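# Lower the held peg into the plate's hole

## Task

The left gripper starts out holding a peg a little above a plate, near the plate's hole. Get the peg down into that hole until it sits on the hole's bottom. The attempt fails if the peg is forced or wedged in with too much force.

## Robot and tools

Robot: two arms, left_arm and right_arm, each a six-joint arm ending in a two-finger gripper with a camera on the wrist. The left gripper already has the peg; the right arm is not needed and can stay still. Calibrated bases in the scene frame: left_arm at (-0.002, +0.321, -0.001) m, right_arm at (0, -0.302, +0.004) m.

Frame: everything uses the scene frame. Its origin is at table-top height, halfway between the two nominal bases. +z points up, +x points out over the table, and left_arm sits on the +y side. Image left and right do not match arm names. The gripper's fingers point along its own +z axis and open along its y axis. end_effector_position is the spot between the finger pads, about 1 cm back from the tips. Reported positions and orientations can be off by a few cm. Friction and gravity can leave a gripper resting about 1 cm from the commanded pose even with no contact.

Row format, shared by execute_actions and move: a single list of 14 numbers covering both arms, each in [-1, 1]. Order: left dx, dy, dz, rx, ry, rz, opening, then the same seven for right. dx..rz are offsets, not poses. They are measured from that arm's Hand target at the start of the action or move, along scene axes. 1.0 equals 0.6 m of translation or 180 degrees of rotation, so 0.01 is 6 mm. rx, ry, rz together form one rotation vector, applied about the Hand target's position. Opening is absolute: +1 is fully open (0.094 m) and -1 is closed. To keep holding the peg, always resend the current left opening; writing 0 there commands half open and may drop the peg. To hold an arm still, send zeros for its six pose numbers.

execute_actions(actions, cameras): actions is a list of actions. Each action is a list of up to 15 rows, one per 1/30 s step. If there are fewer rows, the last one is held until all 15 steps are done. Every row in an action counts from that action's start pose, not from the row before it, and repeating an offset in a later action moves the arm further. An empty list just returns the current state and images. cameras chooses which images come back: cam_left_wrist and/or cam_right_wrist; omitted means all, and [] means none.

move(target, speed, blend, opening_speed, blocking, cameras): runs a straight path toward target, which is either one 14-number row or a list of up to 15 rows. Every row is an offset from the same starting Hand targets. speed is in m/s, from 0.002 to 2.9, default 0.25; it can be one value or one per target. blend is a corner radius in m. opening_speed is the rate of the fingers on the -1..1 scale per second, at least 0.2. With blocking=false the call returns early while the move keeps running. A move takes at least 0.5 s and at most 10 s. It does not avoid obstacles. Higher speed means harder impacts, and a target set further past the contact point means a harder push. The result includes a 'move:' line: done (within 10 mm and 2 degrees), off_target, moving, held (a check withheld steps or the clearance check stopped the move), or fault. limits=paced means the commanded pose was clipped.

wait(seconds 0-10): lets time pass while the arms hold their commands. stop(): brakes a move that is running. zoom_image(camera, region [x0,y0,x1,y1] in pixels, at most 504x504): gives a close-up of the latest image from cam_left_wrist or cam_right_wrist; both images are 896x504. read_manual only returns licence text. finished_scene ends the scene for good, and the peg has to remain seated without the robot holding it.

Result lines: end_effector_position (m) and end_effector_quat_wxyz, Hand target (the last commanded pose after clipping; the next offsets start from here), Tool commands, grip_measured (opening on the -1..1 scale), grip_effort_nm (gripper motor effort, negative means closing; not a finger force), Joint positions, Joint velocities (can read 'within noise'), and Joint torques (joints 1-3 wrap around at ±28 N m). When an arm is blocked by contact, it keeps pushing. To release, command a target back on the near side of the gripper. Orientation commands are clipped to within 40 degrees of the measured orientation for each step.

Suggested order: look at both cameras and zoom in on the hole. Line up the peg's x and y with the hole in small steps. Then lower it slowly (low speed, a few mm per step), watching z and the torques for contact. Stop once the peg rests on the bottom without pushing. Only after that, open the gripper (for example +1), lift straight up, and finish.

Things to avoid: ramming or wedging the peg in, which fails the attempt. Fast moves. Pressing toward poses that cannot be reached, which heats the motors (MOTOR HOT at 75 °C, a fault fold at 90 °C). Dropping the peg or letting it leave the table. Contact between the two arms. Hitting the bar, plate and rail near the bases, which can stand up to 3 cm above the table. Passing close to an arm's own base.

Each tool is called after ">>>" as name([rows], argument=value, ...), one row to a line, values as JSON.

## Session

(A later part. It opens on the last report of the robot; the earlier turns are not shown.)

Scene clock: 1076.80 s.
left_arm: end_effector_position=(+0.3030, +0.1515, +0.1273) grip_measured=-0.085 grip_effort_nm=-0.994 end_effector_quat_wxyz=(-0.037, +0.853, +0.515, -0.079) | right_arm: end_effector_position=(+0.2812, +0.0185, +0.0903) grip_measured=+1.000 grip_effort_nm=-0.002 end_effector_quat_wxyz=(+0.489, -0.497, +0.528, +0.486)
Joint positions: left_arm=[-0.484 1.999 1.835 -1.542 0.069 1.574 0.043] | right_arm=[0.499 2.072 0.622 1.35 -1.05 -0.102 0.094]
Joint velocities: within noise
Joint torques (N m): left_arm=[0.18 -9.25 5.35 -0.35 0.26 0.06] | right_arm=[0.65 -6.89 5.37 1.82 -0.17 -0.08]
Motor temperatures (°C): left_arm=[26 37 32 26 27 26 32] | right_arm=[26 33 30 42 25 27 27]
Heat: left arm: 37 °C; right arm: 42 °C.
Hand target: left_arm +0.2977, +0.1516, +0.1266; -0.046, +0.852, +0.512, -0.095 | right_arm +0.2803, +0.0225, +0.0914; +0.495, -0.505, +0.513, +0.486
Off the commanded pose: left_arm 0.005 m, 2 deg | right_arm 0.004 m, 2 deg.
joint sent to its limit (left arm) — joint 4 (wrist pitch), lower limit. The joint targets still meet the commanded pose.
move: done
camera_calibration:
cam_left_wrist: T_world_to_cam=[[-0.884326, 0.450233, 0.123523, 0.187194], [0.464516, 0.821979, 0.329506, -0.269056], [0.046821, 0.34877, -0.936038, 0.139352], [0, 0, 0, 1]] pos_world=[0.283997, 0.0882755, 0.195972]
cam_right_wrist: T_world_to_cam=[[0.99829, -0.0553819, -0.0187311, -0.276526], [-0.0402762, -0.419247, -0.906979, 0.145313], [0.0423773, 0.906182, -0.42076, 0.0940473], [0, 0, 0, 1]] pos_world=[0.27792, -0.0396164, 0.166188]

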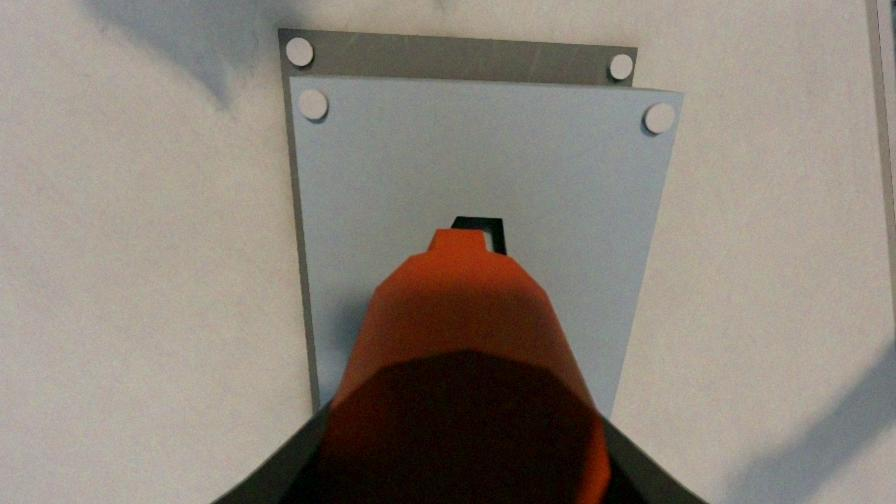

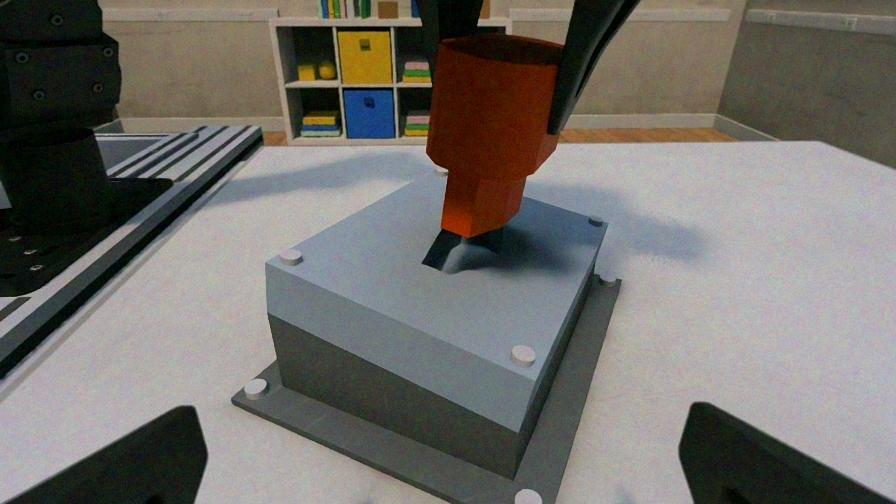

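>>> zoom_image(camera="cam_left_wrist", region=[400, 190, 540, 270])

>>> zoom_image(camera="cam_right_wrist", region=[410, 130, 560, 280])

Scaled by 3.600 from the camera's 896x504 image, which has a finer 1280x720 frame.

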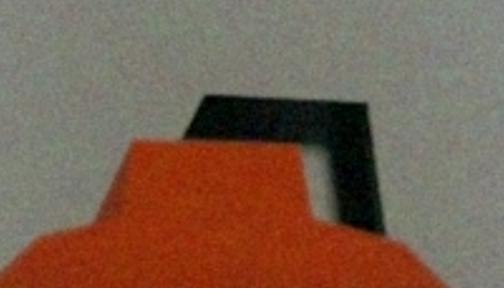

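Scaled by 3.360 from the camera's 896x504 image, which has a finer 1280x720 frame.

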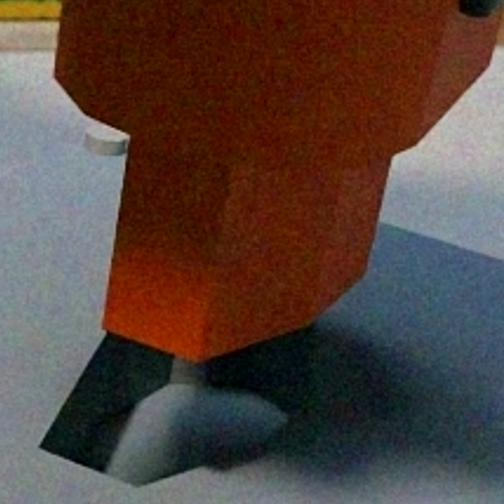

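>>> move([
  [-0.004, 0.012, -0.01783, -0.00398, 0.0056, 0.003, -1, 0, 0, 0, 0, 0, 0, 1],
], speed=0.04)

>>> zoom_image(camera="cam_left_wrist", region=[400, 190, 540, 270])

>>> zoom_image(camera="cam_right_wrist", region=[410, 130, 560, 280])

Scene clock: 1123.80 s.
left_arm: end_effector_position=(+0.2982, +0.1601, +0.1169) grip_measured=-0.085 grip_effort_nm=-0.994 end_effector_quat_wxyz=(-0.047, +0.849, +0.518, -0.096) | right_arm: end_effector_position=(+0.2812, +0.0185, +0.0903) grip_measured=+1.000 grip_effort_nm=-0.002 end_effector_quat_wxyz=(+0.489, -0.497, +0.528, +0.486)
Joint positions: left_arm=[-0.46 1.999 1.787 -1.531 0.085 1.593 0.043] | right_arm=[0.499 2.072 0.622 1.35 -1.05 -0.102 0.094]
Joint velocities: within noise
Joint torques (N m): left_arm=[0.13 -10.21 4.26 -0.14 0.22 0.05] | right_arm=[0.65 -6.86 5.34 1.83 -0.16 -0.09]
Motor temperatures (°C): left_arm=[26 36 31 26 27 26 32] | right_arm=[26 33 30 42 25 27 27]
Heat: left arm: 36 °C; right arm: 42 °C.
Hand target: left_arm +0.2952, +0.1588, +0.1159; -0.045, +0.849, +0.515, -0.105 | right_arm +0.2803, +0.0225, +0.0914; +0.495, -0.505, +0.513, +0.486
Off the commanded pose: left_arm 0.003 m, 1 deg | right_arm 0.004 m, 2 deg.
move: done
camera_calibration:
cam_left_wrist: T_world_to_cam=[[-0.882035, 0.443543, 0.159007, 0.176601], [0.471138, 0.82551, 0.310744, -0.270842], [0.00656638, 0.349002, -0.937099, 0.138878], [0, 0, 0, 1]] pos_world=[0.28246, 0.0967844, 0.186225]
cam_right_wrist: T_world_to_cam=[[0.99829, -0.0553819, -0.0187311, -0.276526], [-0.0402762, -0.419247, -0.906979, 0.145313], [0.0423773, 0.906182, -0.42076, 0.0940473], [0, 0, 0, 1]] pos_world=[0.27792, -0.0396164, 0.166188]

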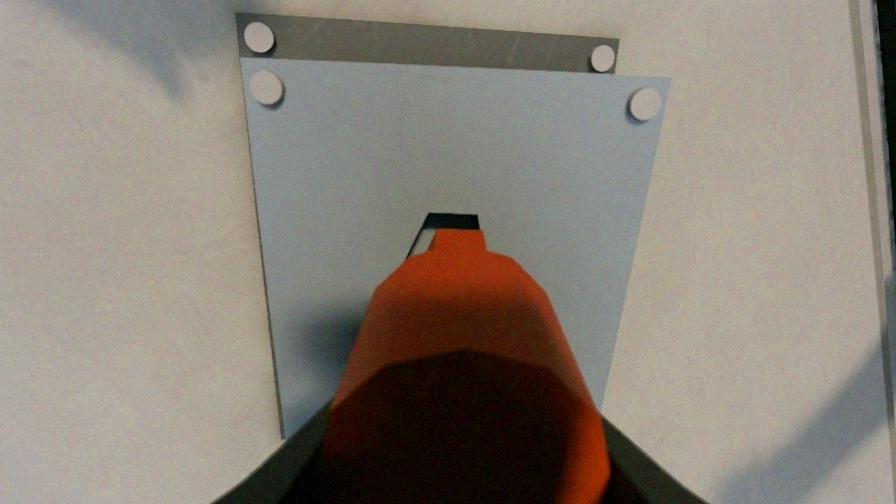

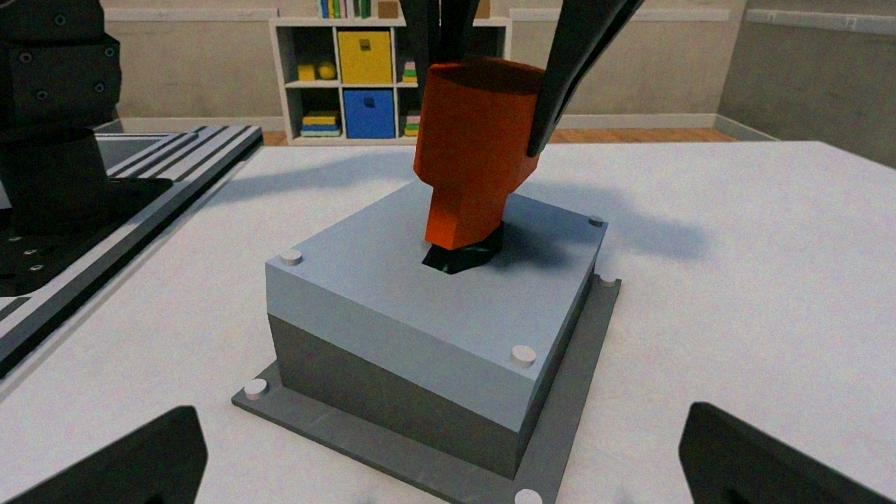

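Scaled by 3.600 from the camera's 896x504 image, which has a finer 1280x720 frame.

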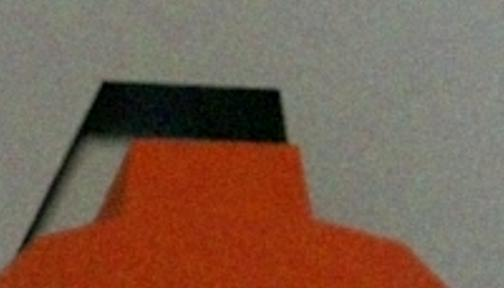

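Scaled by 3.360 from the camera's 896x504 image, which has a finer 1280x720 frame.

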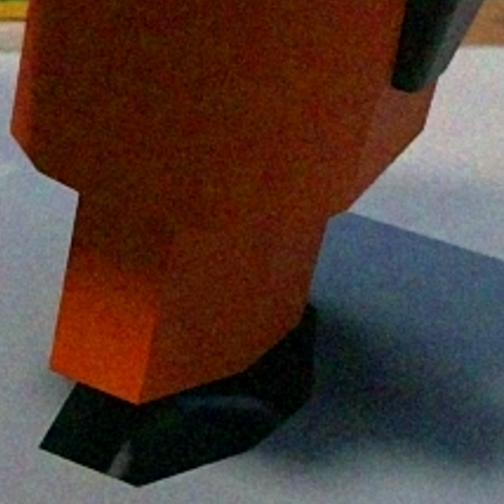

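>>> move([
  [0.00383, -0.00208, -0.01233, 0.0040, 0.0041, -0.0006, -1, 0, 0, 0, 0, 0, 0, 1],
], speed=0.03)

>>> zoom_image(camera="cam_left_wrist", region=[400, 190, 540, 270])

>>> zoom_image(camera="cam_right_wrist", region=[410, 130, 560, 280])

Scene clock: 1171.67 s.
left_arm: end_effector_position=(+0.2989, +0.1594, +0.1107) grip_measured=-0.085 grip_effort_nm=-0.999 end_effector_quat_wxyz=(-0.053, +0.848, +0.517, -0.100) | right_arm: end_effector_position=(+0.2812, +0.0185, +0.0903) grip_measured=+1.000 grip_effort_nm=-0.002 end_effector_quat_wxyz=(+0.489, -0.497, +0.528, +0.486)
Joint positions: left_arm=[-0.46 2.018 1.787 -1.527 0.085 1.593 0.043] | right_arm=[0.499 2.072 0.622 1.35 -1.05 -0.102 0.094]
Joint velocities: within noise
Joint torques (N m): left_arm=[-0.06 -9.44 4.94 -0.22 0.18 0.05] | right_arm=[0.64 -6.86 5.38 1.83 -0.16 -0.08]
Motor temperatures (°C): left_arm=[26 36 31 26 27 26 32] | right_arm=[26 33 30 42 25 27 27]
Heat: left arm: 36 °C; right arm: 42 °C.
Hand target: left_arm +0.2975, +0.1575, +0.1085; -0.053, +0.849, +0.515, -0.108 | right_arm +0.2803, +0.0225, +0.0914; +0.495, -0.505, +0.513, +0.486
Off the commanded pose: left_arm 0.003 m, 1 deg | right_arm 0.004 m, 2 deg.
move: done
camera_calibration:
cam_left_wrist: T_world_to_cam=[[-0.879541, 0.443159, 0.173258, 0.176257], [0.475789, 0.823448, 0.309124, -0.269558], [-0.00567789, 0.354321, -0.935107, 0.135947], [0, 0, 0, 1]] pos_world=[0.28405, 0.0956881, 0.179914]
cam_right_wrist: T_world_to_cam=[[0.99829, -0.0553819, -0.0187311, -0.276526], [-0.0402762, -0.419247, -0.906979, 0.145313], [0.0423773, 0.906182, -0.42076, 0.0940473], [0, 0, 0, 1]] pos_world=[0.27792, -0.0396164, 0.166188]

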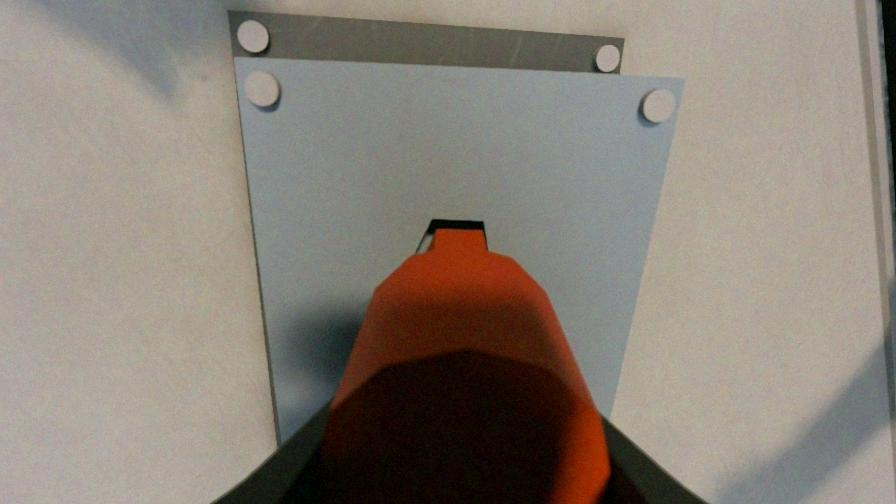

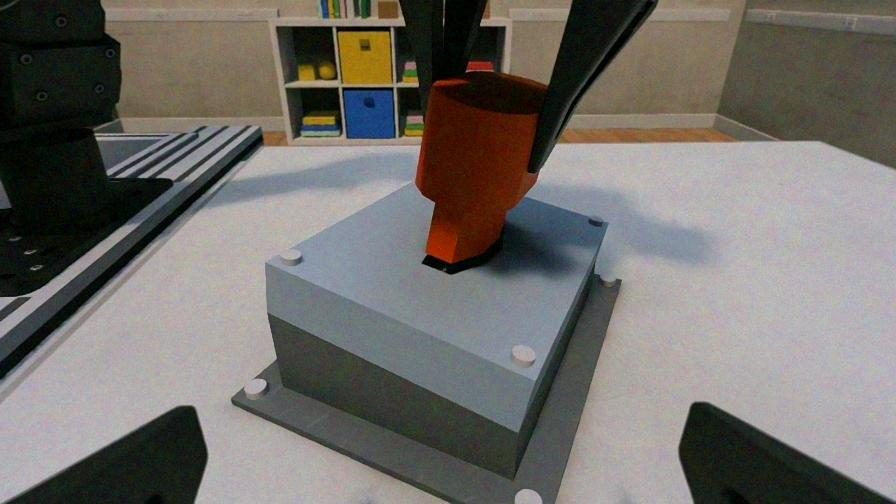

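Scaled by 3.600 from the camera's 896x504 image, which has a finer 1280x720 frame.

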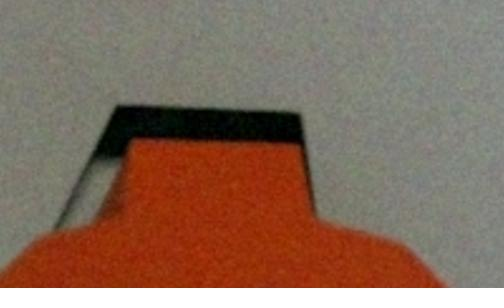

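Scaled by 3.360 from the camera's 896x504 image, which has a finer 1280x720 frame.

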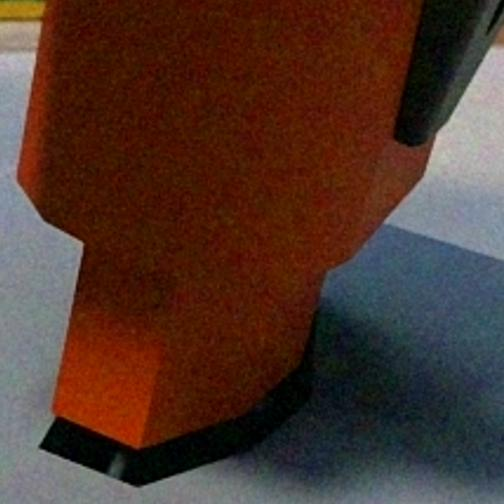

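>>> zoom_image(camera="cam_right_wrist", region=[465, 200, 525, 280])

>>> zoom_image(camera="cam_right_wrist", region=[415, 225, 505, 285])

Scaled by 6.300 from the camera's 896x504 image, which has a finer 1280x720 frame.

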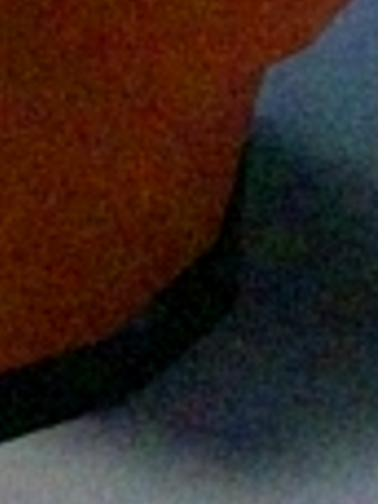

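Scaled by 5.600 from the camera's 896x504 image, which has a finer 1280x720 frame.

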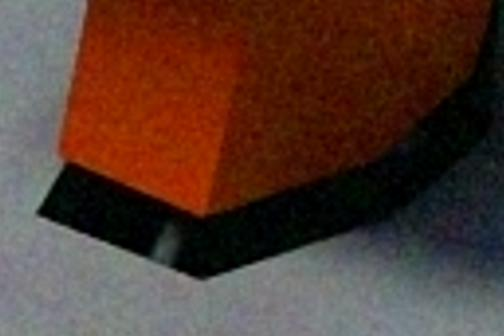

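>>> zoom_image(camera="cam_left_wrist", region=[405, 212, 455, 262])

>>> zoom_image(camera="cam_left_wrist", region=[462, 212, 512, 262])

Scaled by 10.080 from the camera's 896x504 image, which has a finer 1280x720 frame.

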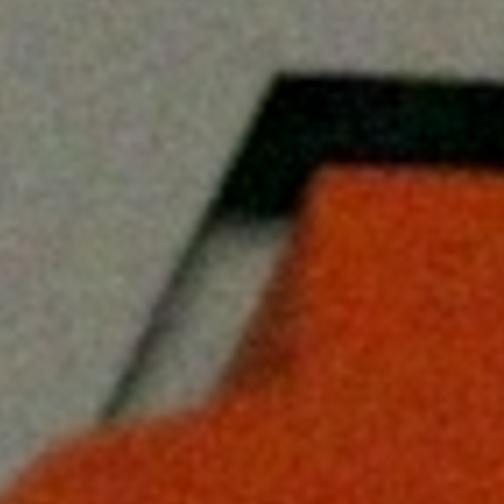

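Scaled by 10.080 from the camera's 896x504 image, which has a finer 1280x720 frame.

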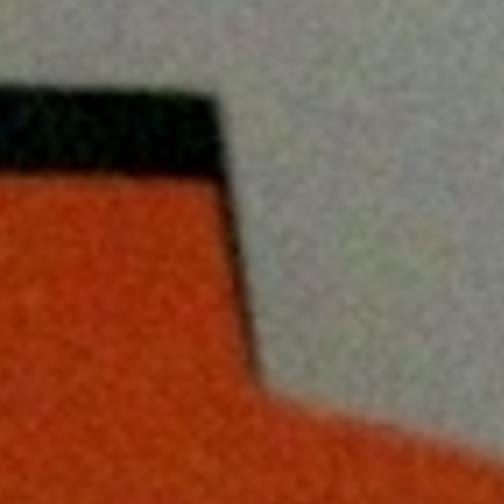

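>>> move(target=[0.0007, -0.00095, -0.0053, -0.00135, 0.00032, -0.00686, -1, 0, 0, 0, 0, 0, 0, 1], speed=0.03)

Scene clock: 1275.63 s.
left_arm: end_effector_position=(+0.3006, +0.1586, +0.1103) grip_measured=-0.085 grip_effort_nm=-0.999 end_effector_quat_wxyz=(-0.049, +0.853, +0.510, -0.099) | right_arm: end_effector_position=(+0.2812, +0.0185, +0.0903) grip_measured=+1.000 grip_effort_nm=-0.002 end_effector_quat_wxyz=(+0.489, -0.497, +0.528, +0.486)
Joint positions: left_arm=[-0.46 2.018 1.787 -1.519 0.085 1.611 0.043] | right_arm=[0.499 2.072 0.622 1.35 -1.05 -0.102 0.094]
Joint velocities: within noise
Joint torques (N m): left_arm=[-0.05 -9.21 4.45 -0.19 0.19 0.06] | right_arm=[0.65 -6.87 5.35 1.83 -0.16 -0.08]
Motor temperatures (°C): left_arm=[26 39 31 26 27 26 33] | right_arm=[26 33 30 42 25 27 27]
Heat: left arm: 39 °C; right arm: 42 °C.
Hand target: left_arm +0.2979, +0.1570, +0.1054; -0.053, +0.854, +0.506, -0.109 | right_arm +0.2803, +0.0225, +0.0914; +0.495, -0.505, +0.513, +0.486
Off the commanded pose: left_arm 0.006 m, 1 deg | right_arm 0.004 m, 2 deg.
move: done
camera_calibration:
cam_left_wrist: T_world_to_cam=[[-0.872838, 0.459898, 0.163243, 0.174717], [0.487953, 0.817313, 0.306435, -0.271899], [0.00750798, 0.347123, -0.93779, 0.133418], [0, 0, 0, 1]] pos_world=[0.284172, 0.0955616, 0.179916]
cam_right_wrist: T_world_to_cam=[[0.99829, -0.0553819, -0.0187311, -0.276526], [-0.0402762, -0.419247, -0.906979, 0.145313], [0.0423773, 0.906182, -0.42076, 0.0940473], [0, 0, 0, 1]] pos_world=[0.27792, -0.0396164, 0.166188]

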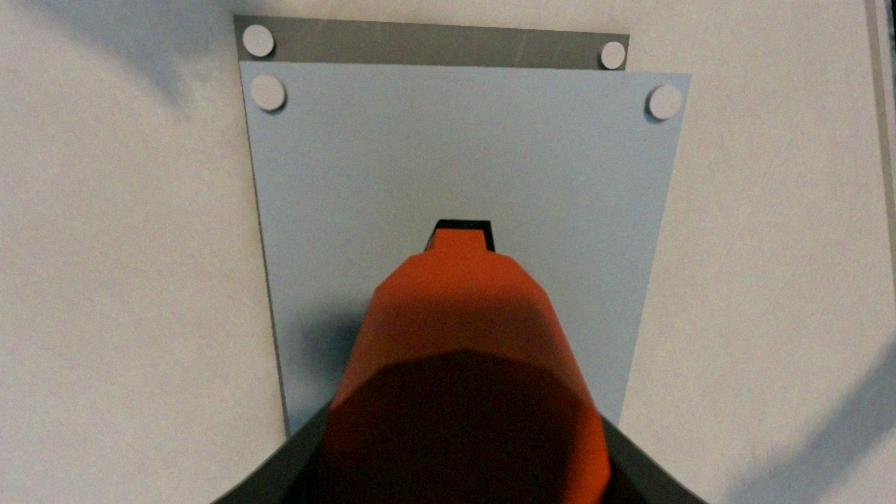

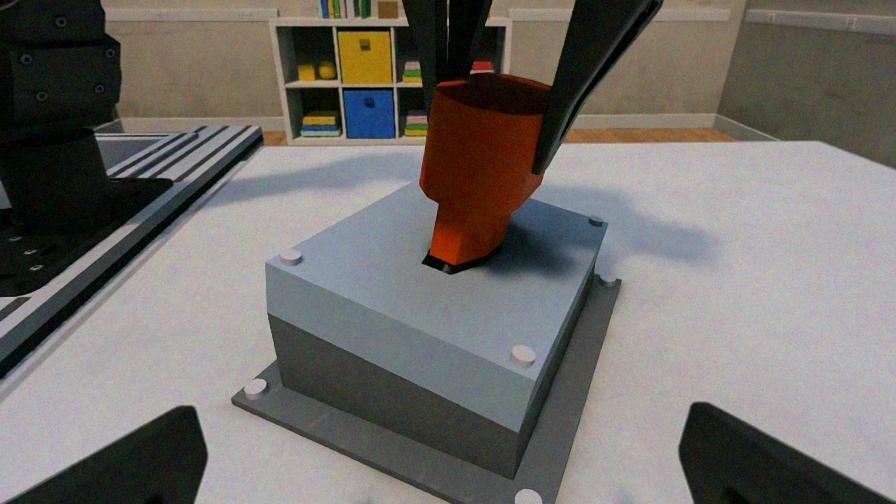

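>>> zoom_image(camera="cam_left_wrist", region=[400, 200, 540, 280])

>>> zoom_image(camera="cam_right_wrist", region=[400, 200, 540, 280])

Scaled by 3.600 from the camera's 896x504 image, which has a finer 1280x720 frame.

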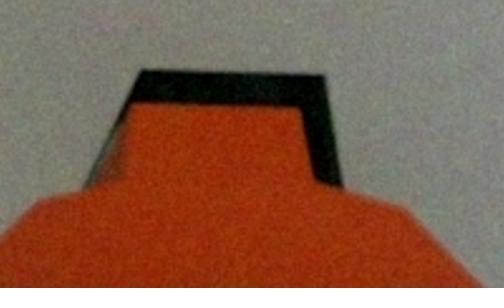

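Scaled by 3.600 from the camera's 896x504 image, which has a finer 1280x720 frame.

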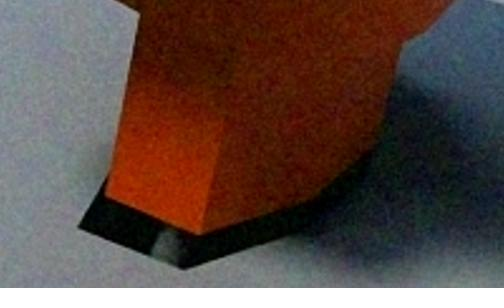

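>>> zoom_image(camera="cam_left_wrist", region=[415, 210, 465, 260])

>>> zoom_image(camera="cam_left_wrist", region=[455, 210, 505, 260])

>>> zoom_image(camera="cam_right_wrist", region=[415, 230, 465, 280])

>>> zoom_image(camera="cam_right_wrist", region=[460, 220, 510, 270])

Scaled by 10.080 from the camera's 896x504 image, which has a finer 1280x720 frame.

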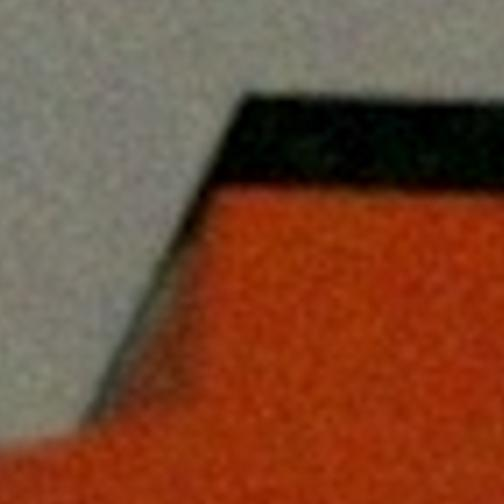

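Scaled by 10.080 from the camera's 896x504 image, which has a finer 1280x720 frame.

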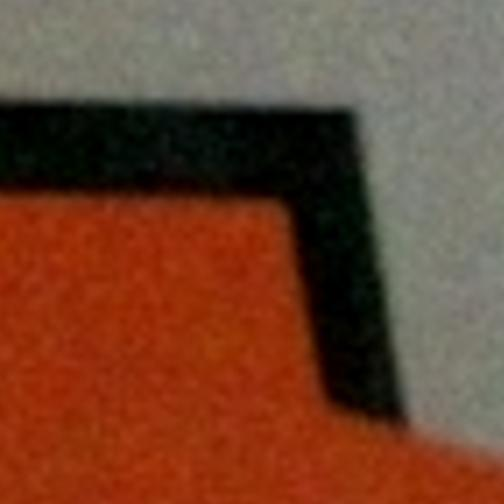

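Scaled by 10.080 from the camera's 896x504 image, which has a finer 1280x720 frame.

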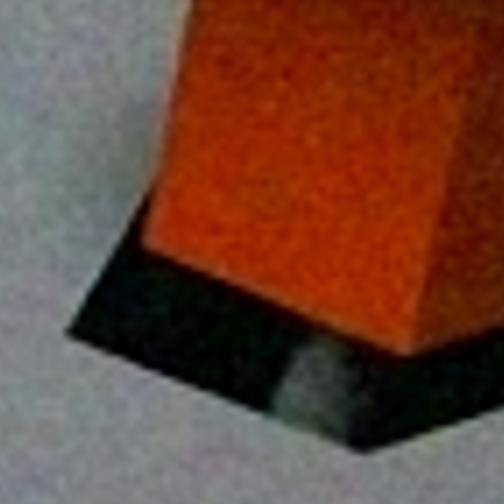

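Scaled by 10.080 from the camera's 896x504 image, which has a finer 1280x720 frame.

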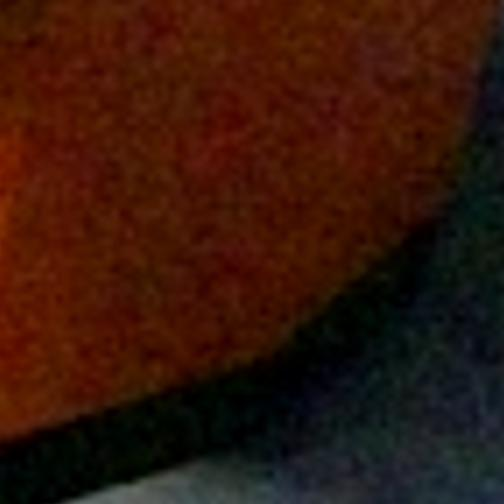

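>>> move(target=[-0.0023, 0.0006, -0.0012, -0.00053, 0.00013, -0.0027, -1, 0, 0, 0, 0, 0, 0, 1], speed=0.03, cameras=["cam_left_wrist", "cam_right_wrist"])

>>> zoom_image(camera="cam_left_wrist", region=[415, 210, 465, 260])

>>> zoom_image(camera="cam_left_wrist", region=[455, 210, 505, 260])

>>> zoom_image(camera="cam_right_wrist", region=[415, 230, 465, 280])

Scene clock: 1408.20 s.
left_arm: end_effector_position=(+0.3002, +0.1587, +0.1087) grip_measured=-0.085 grip_effort_nm=-0.999 end_effector_quat_wxyz=(-0.049, +0.855, +0.506, -0.099) | right_arm: end_effector_position=(+0.2812, +0.0185, +0.0903) grip_measured=+1.000 grip_effort_nm=-0.007 end_effector_quat_wxyz=(+0.489, -0.497, +0.528, +0.486)
Joint positions: left_arm=[-0.46 2.018 1.78 -1.514 0.085 1.62 0.043] | right_arm=[0.499 2.072 0.622 1.35 -1.05 -0.102 0.094]
Joint velocities: within noise
Joint torques (N m): left_arm=[-0.1 -9.55 4.21 -0.18 0.19 0.03] | right_arm=[0.68 -6.89 5.37 1.82 -0.15 -0.08]
Motor temperatures (°C): left_arm=[26 38 30 26 27 26 33] | right_arm=[26 33 30 42 25 27 27]
Heat: left arm: 38 °C; right arm: 42 °C.
Hand target: left_arm +0.2966, +0.1573, +0.1046; -0.053, +0.856, +0.502, -0.109 | right_arm +0.2803, +0.0225, +0.0914; +0.495, -0.505, +0.513, +0.486
Off the commanded pose: left_arm 0.006 m, 1 deg | right_arm 0.004 m, 2 deg.
move: done
camera_calibration:
cam_left_wrist: T_world_to_cam=[[-0.868742, 0.467259, 0.164183, 0.171985], [0.495185, 0.813571, 0.304785, -0.272685], [0.00883877, 0.346081, -0.938163, 0.131576], [0, 0, 0, 1]] pos_world=[0.283278, 0.0959511, 0.178313]
cam_right_wrist: T_world_to_cam=[[0.99829, -0.0553819, -0.0187311, -0.276526], [-0.0402762, -0.419247, -0.906979, 0.145313], [0.0423773, 0.906182, -0.42076, 0.0940473], [0, 0, 0, 1]] pos_world=[0.27792, -0.0396164, 0.166188]

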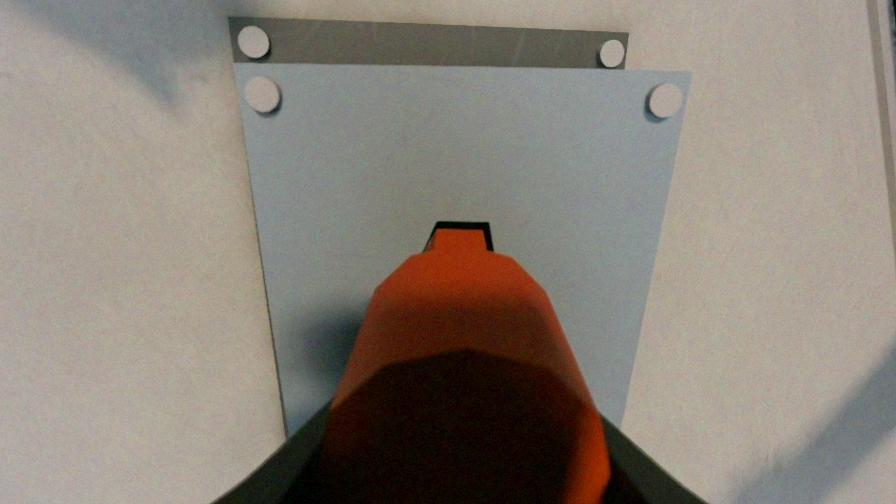

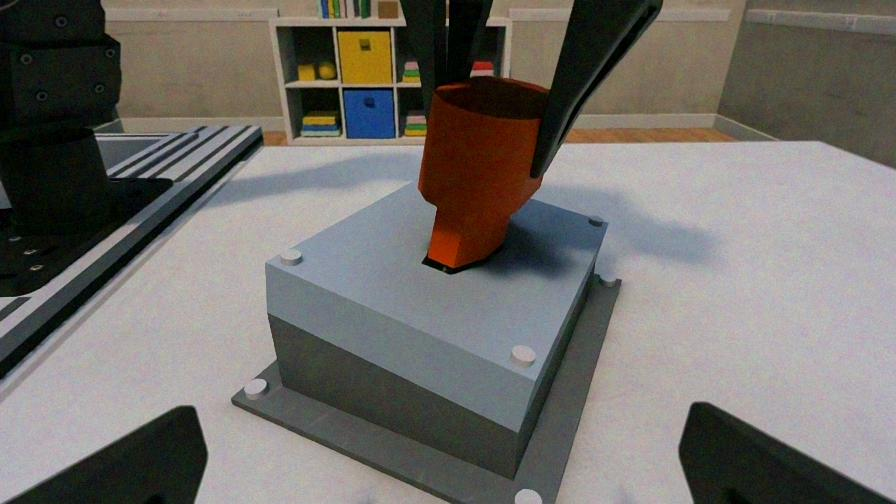

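Scaled by 10.080 from the camera's 896x504 image, which has a finer 1280x720 frame.

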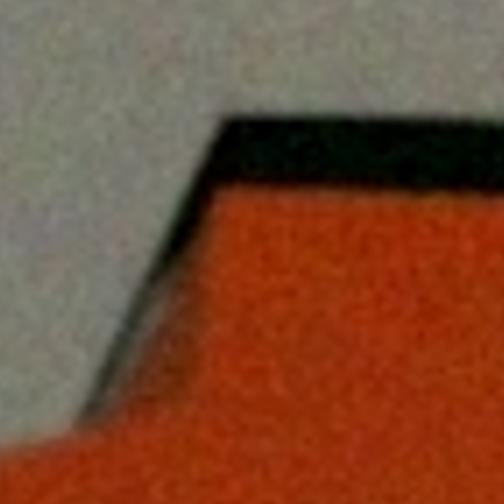

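Scaled by 10.080 from the camera's 896x504 image, which has a finer 1280x720 frame.

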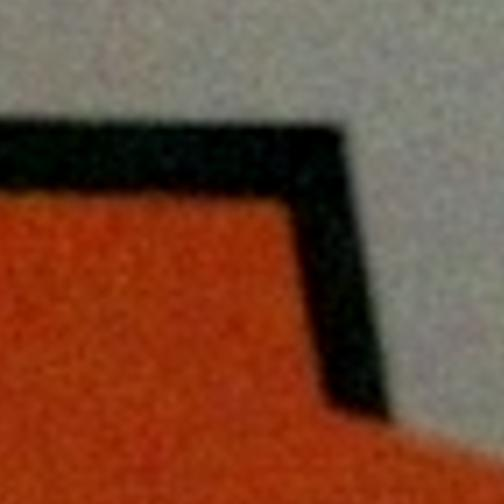

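Scaled by 10.080 from the camera's 896x504 image, which has a finer 1280x720 frame.

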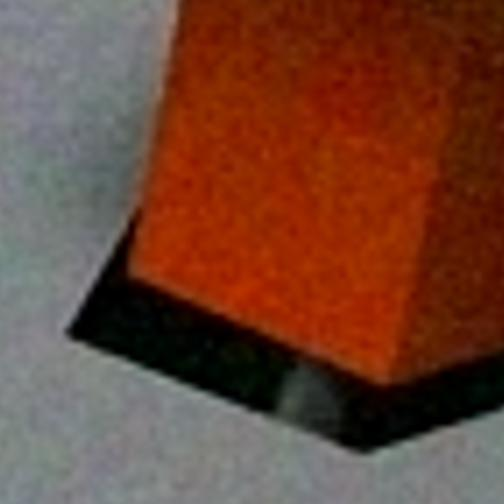

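>>> move(target=[-0.0019, 0.00086, -0.0028, 0, 0, 0, -1, 0, 0, 0, 0, 0, 0, 1], speed=0.03, cameras=["cam_left_wrist", "cam_right_wrist"])

>>> zoom_image(camera="cam_left_wrist", region=[415, 210, 465, 260])

>>> zoom_image(camera="cam_left_wrist", region=[455, 210, 505, 260])

>>> zoom_image(camera="cam_right_wrist", region=[415, 230, 465, 280])

Scene clock: 1450.43 s.
left_arm: end_effector_position=(+0.2990, +0.1592, +0.1054) grip_measured=-0.085 grip_effort_nm=-0.994 end_effector_quat_wxyz=(-0.051, +0.855, +0.506, -0.101) | right_arm: end_effector_position=(+0.2812, +0.0185, +0.0903) grip_measured=+1.000 grip_effort_nm=-0.002 end_effector_quat_wxyz=(+0.489, -0.497, +0.528, +0.486)
Joint positions: left_arm=[-0.46 2.018 1.767 -1.505 0.085 1.62 0.043] | right_arm=[0.499 2.072 0.622 1.35 -1.05 -0.102 0.094]
Joint velocities: within noise
Joint torques (N m): left_arm=[-0.17 -9.94 4.12 -0.22 0.19 0.08] | right_arm=[0.66 -6.86 5.35 1.82 -0.16 -0.08]
Motor temperatures (°C): left_arm=[26 39 30 26 27 26 33] | right_arm=[26 33 30 42 25 27 27]
Heat: left arm: 39 °C; right arm: 42 °C.
Hand target: left_arm +0.2954, +0.1579, +0.1029; -0.053, +0.856, +0.502, -0.109 | right_arm +0.2803, +0.0225, +0.0914; +0.495, -0.505, +0.513, +0.486
Off the commanded pose: left_arm 0.005 m, 1 deg | right_arm 0.004 m, 2 deg.
move: done
camera_calibration:
cam_left_wrist: T_world_to_cam=[[-0.867761, 0.467339, 0.169075, 0.170484], [0.496959, 0.812661, 0.304324, -0.27197], [0.004822, 0.348103, -0.937444, 0.129253], [0, 0, 0, 1]] pos_world=[0.282474, 0.0963522, 0.17511]
cam_right_wrist: T_world_to_cam=[[0.99829, -0.0553819, -0.0187311, -0.276526], [-0.0402762, -0.419247, -0.906979, 0.145313], [0.0423773, 0.906182, -0.42076, 0.0940473], [0, 0, 0, 1]] pos_world=[0.27792, -0.0396164, 0.166188]

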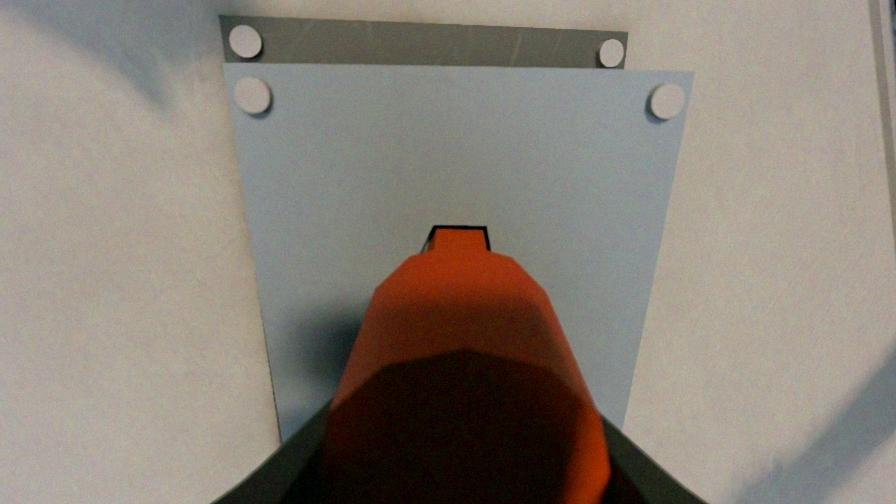

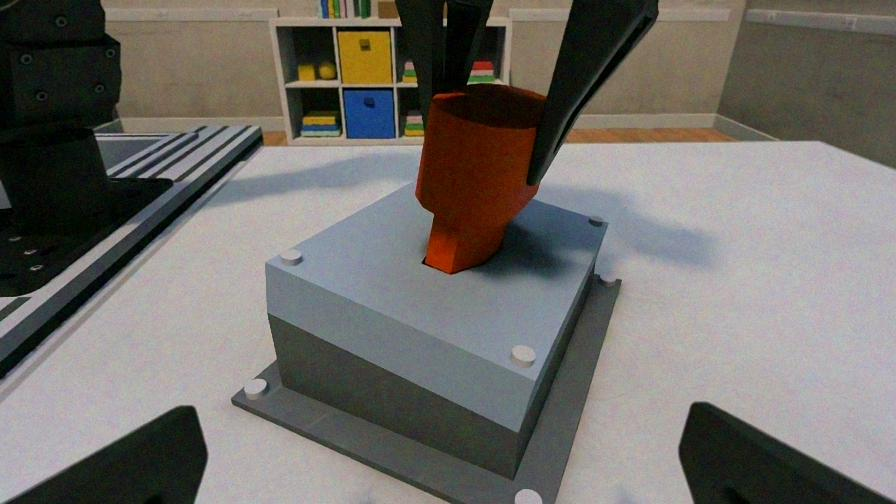

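Scaled by 10.080 from the camera's 896x504 image, which has a finer 1280x720 frame.

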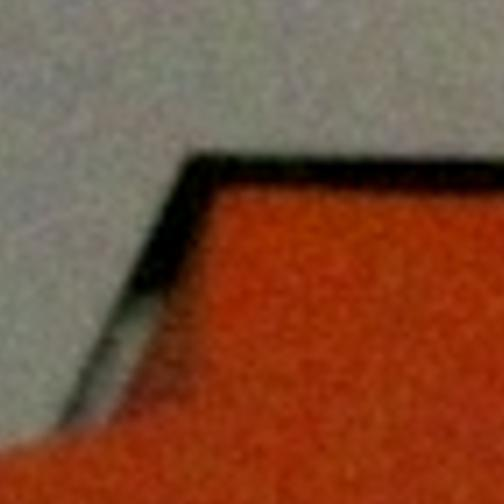

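Scaled by 10.080 from the camera's 896x504 image, which has a finer 1280x720 frame.

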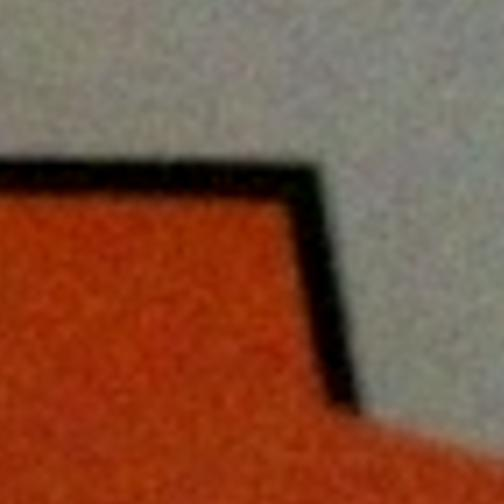

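Scaled by 10.080 from the camera's 896x504 image, which has a finer 1280x720 frame.

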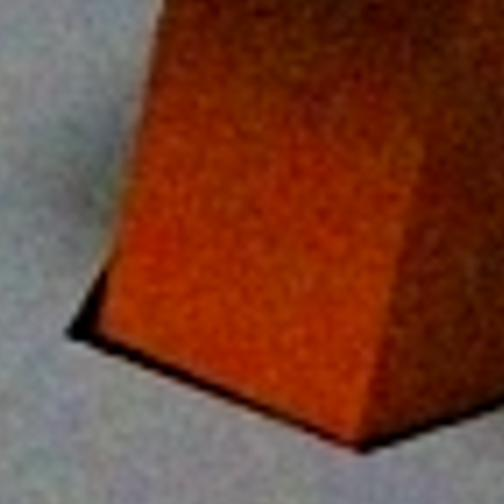

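>>> zoom_image(camera="cam_right_wrist", region=[450, 225, 500, 275])

>>> zoom_image(camera="cam_right_wrist", region=[480, 215, 530, 265])

Scaled by 10.080 from the camera's 896x504 image, which has a finer 1280x720 frame.

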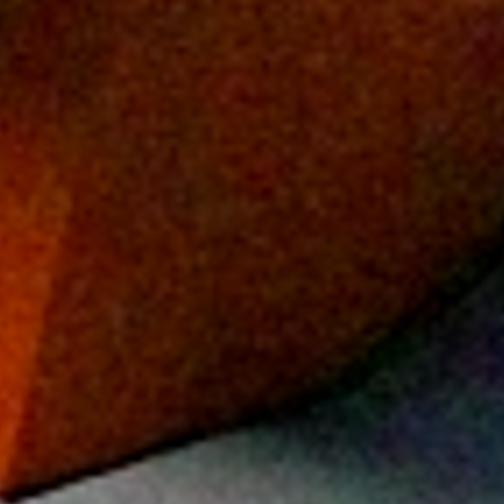

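Scaled by 10.080 from the camera's 896x504 image, which has a finer 1280x720 frame.

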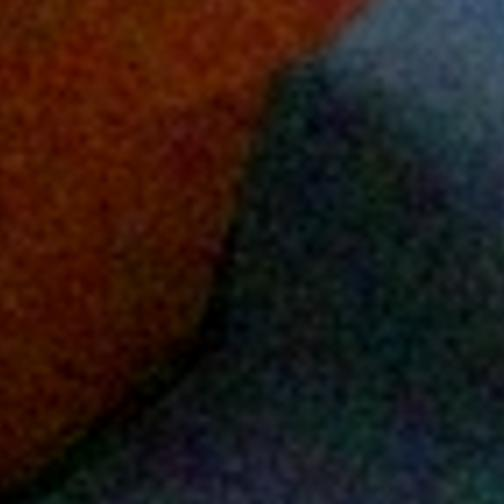

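>>> move(target=[-0.0012, 0.0001, -0.0082, 0, 0, 0, -1, 0, 0, 0, 0, 0, 0, 1], speed=0.03, cameras=["cam_left_wrist", "cam_right_wrist"])

>>> zoom_image(camera="cam_left_wrist", region=[415, 200, 515, 260])

>>> zoom_image(camera="cam_right_wrist", region=[410, 210, 510, 280])

Scene clock: 1501.67 s.
left_arm: end_effector_position=(+0.2984, +0.1593, +0.0999) grip_measured=-0.085 grip_effort_nm=-0.994 end_effector_quat_wxyz=(-0.052, +0.855, +0.506, -0.101) | right_arm: end_effector_position=(+0.2812, +0.0185, +0.0903) grip_measured=+1.000 grip_effort_nm=-0.012 end_effector_quat_wxyz=(+0.489, -0.497, +0.528, +0.486)
Joint positions: left_arm=[-0.46 2.018 1.744 -1.485 0.085 1.62 0.043] | right_arm=[0.499 2.072 0.622 1.35 -1.05 -0.102 0.094]
Joint velocities: within noise
Joint torques (N m): left_arm=[-0.09 -10.1 4.16 -0.21 0.17 0.06] | right_arm=[0.68 -6.9 5.34 1.82 -0.16 -0.08]
Motor temperatures (°C): left_arm=[26 39 29 26 27 26 33] | right_arm=[26 33 30 42 25 27 27]
Heat: left arm: 39 °C; right arm: 42 °C.
Hand target: left_arm +0.2947, +0.1579, +0.0980; -0.053, +0.856, +0.502, -0.109 | right_arm +0.2803, +0.0225, +0.0914; +0.495, -0.505, +0.513, +0.486
Off the commanded pose: left_arm 0.004 m, 1 deg | right_arm 0.004 m, 2 deg.
move: done
camera_calibration:
cam_left_wrist: T_world_to_cam=[[-0.867543, 0.467231, 0.170484, 0.170689], [0.49735, 0.812469, 0.304199, -0.270118], [0.00361822, 0.348696, -0.937229, 0.124344], [0, 0, 0, 1]] pos_world=[0.281973, 0.0963527, 0.169609]
cam_right_wrist: T_world_to_cam=[[0.99829, -0.0553819, -0.0187311, -0.276526], [-0.0402762, -0.419247, -0.906979, 0.145313], [0.0423773, 0.906182, -0.42076, 0.0940473], [0, 0, 0, 1]] pos_world=[0.27792, -0.0396164, 0.166188]

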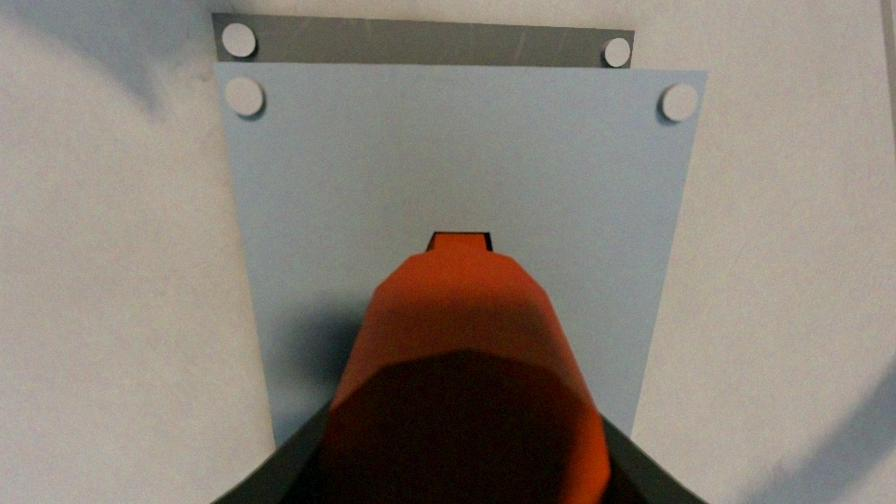

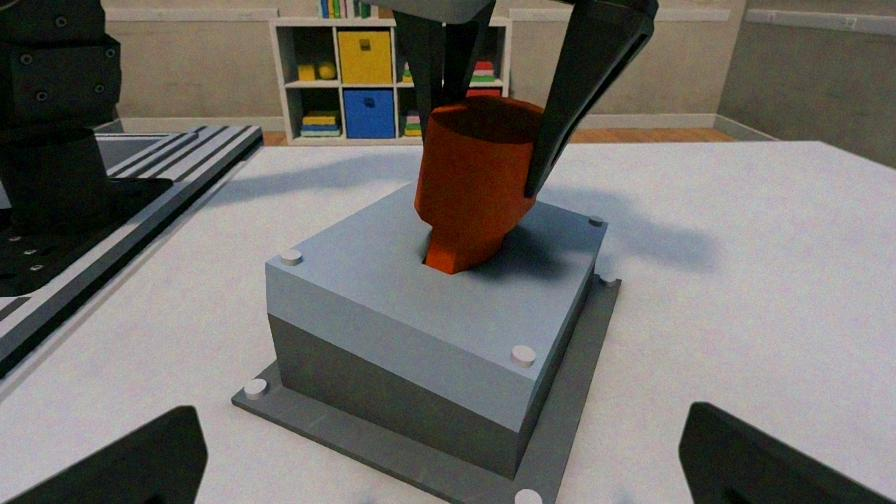

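Scaled by 5.040 from the camera's 896x504 image, which has a finer 1280x720 frame.

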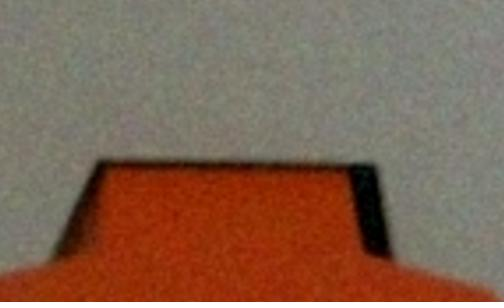

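Scaled by 5.040 from the camera's 896x504 image, which has a finer 1280x720 frame.

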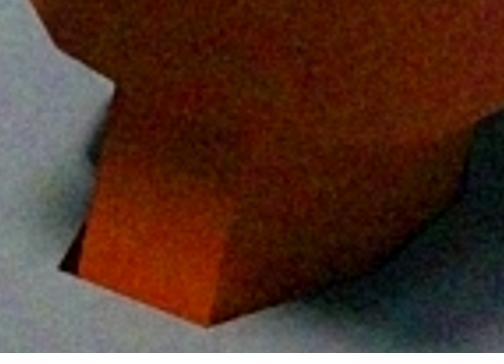

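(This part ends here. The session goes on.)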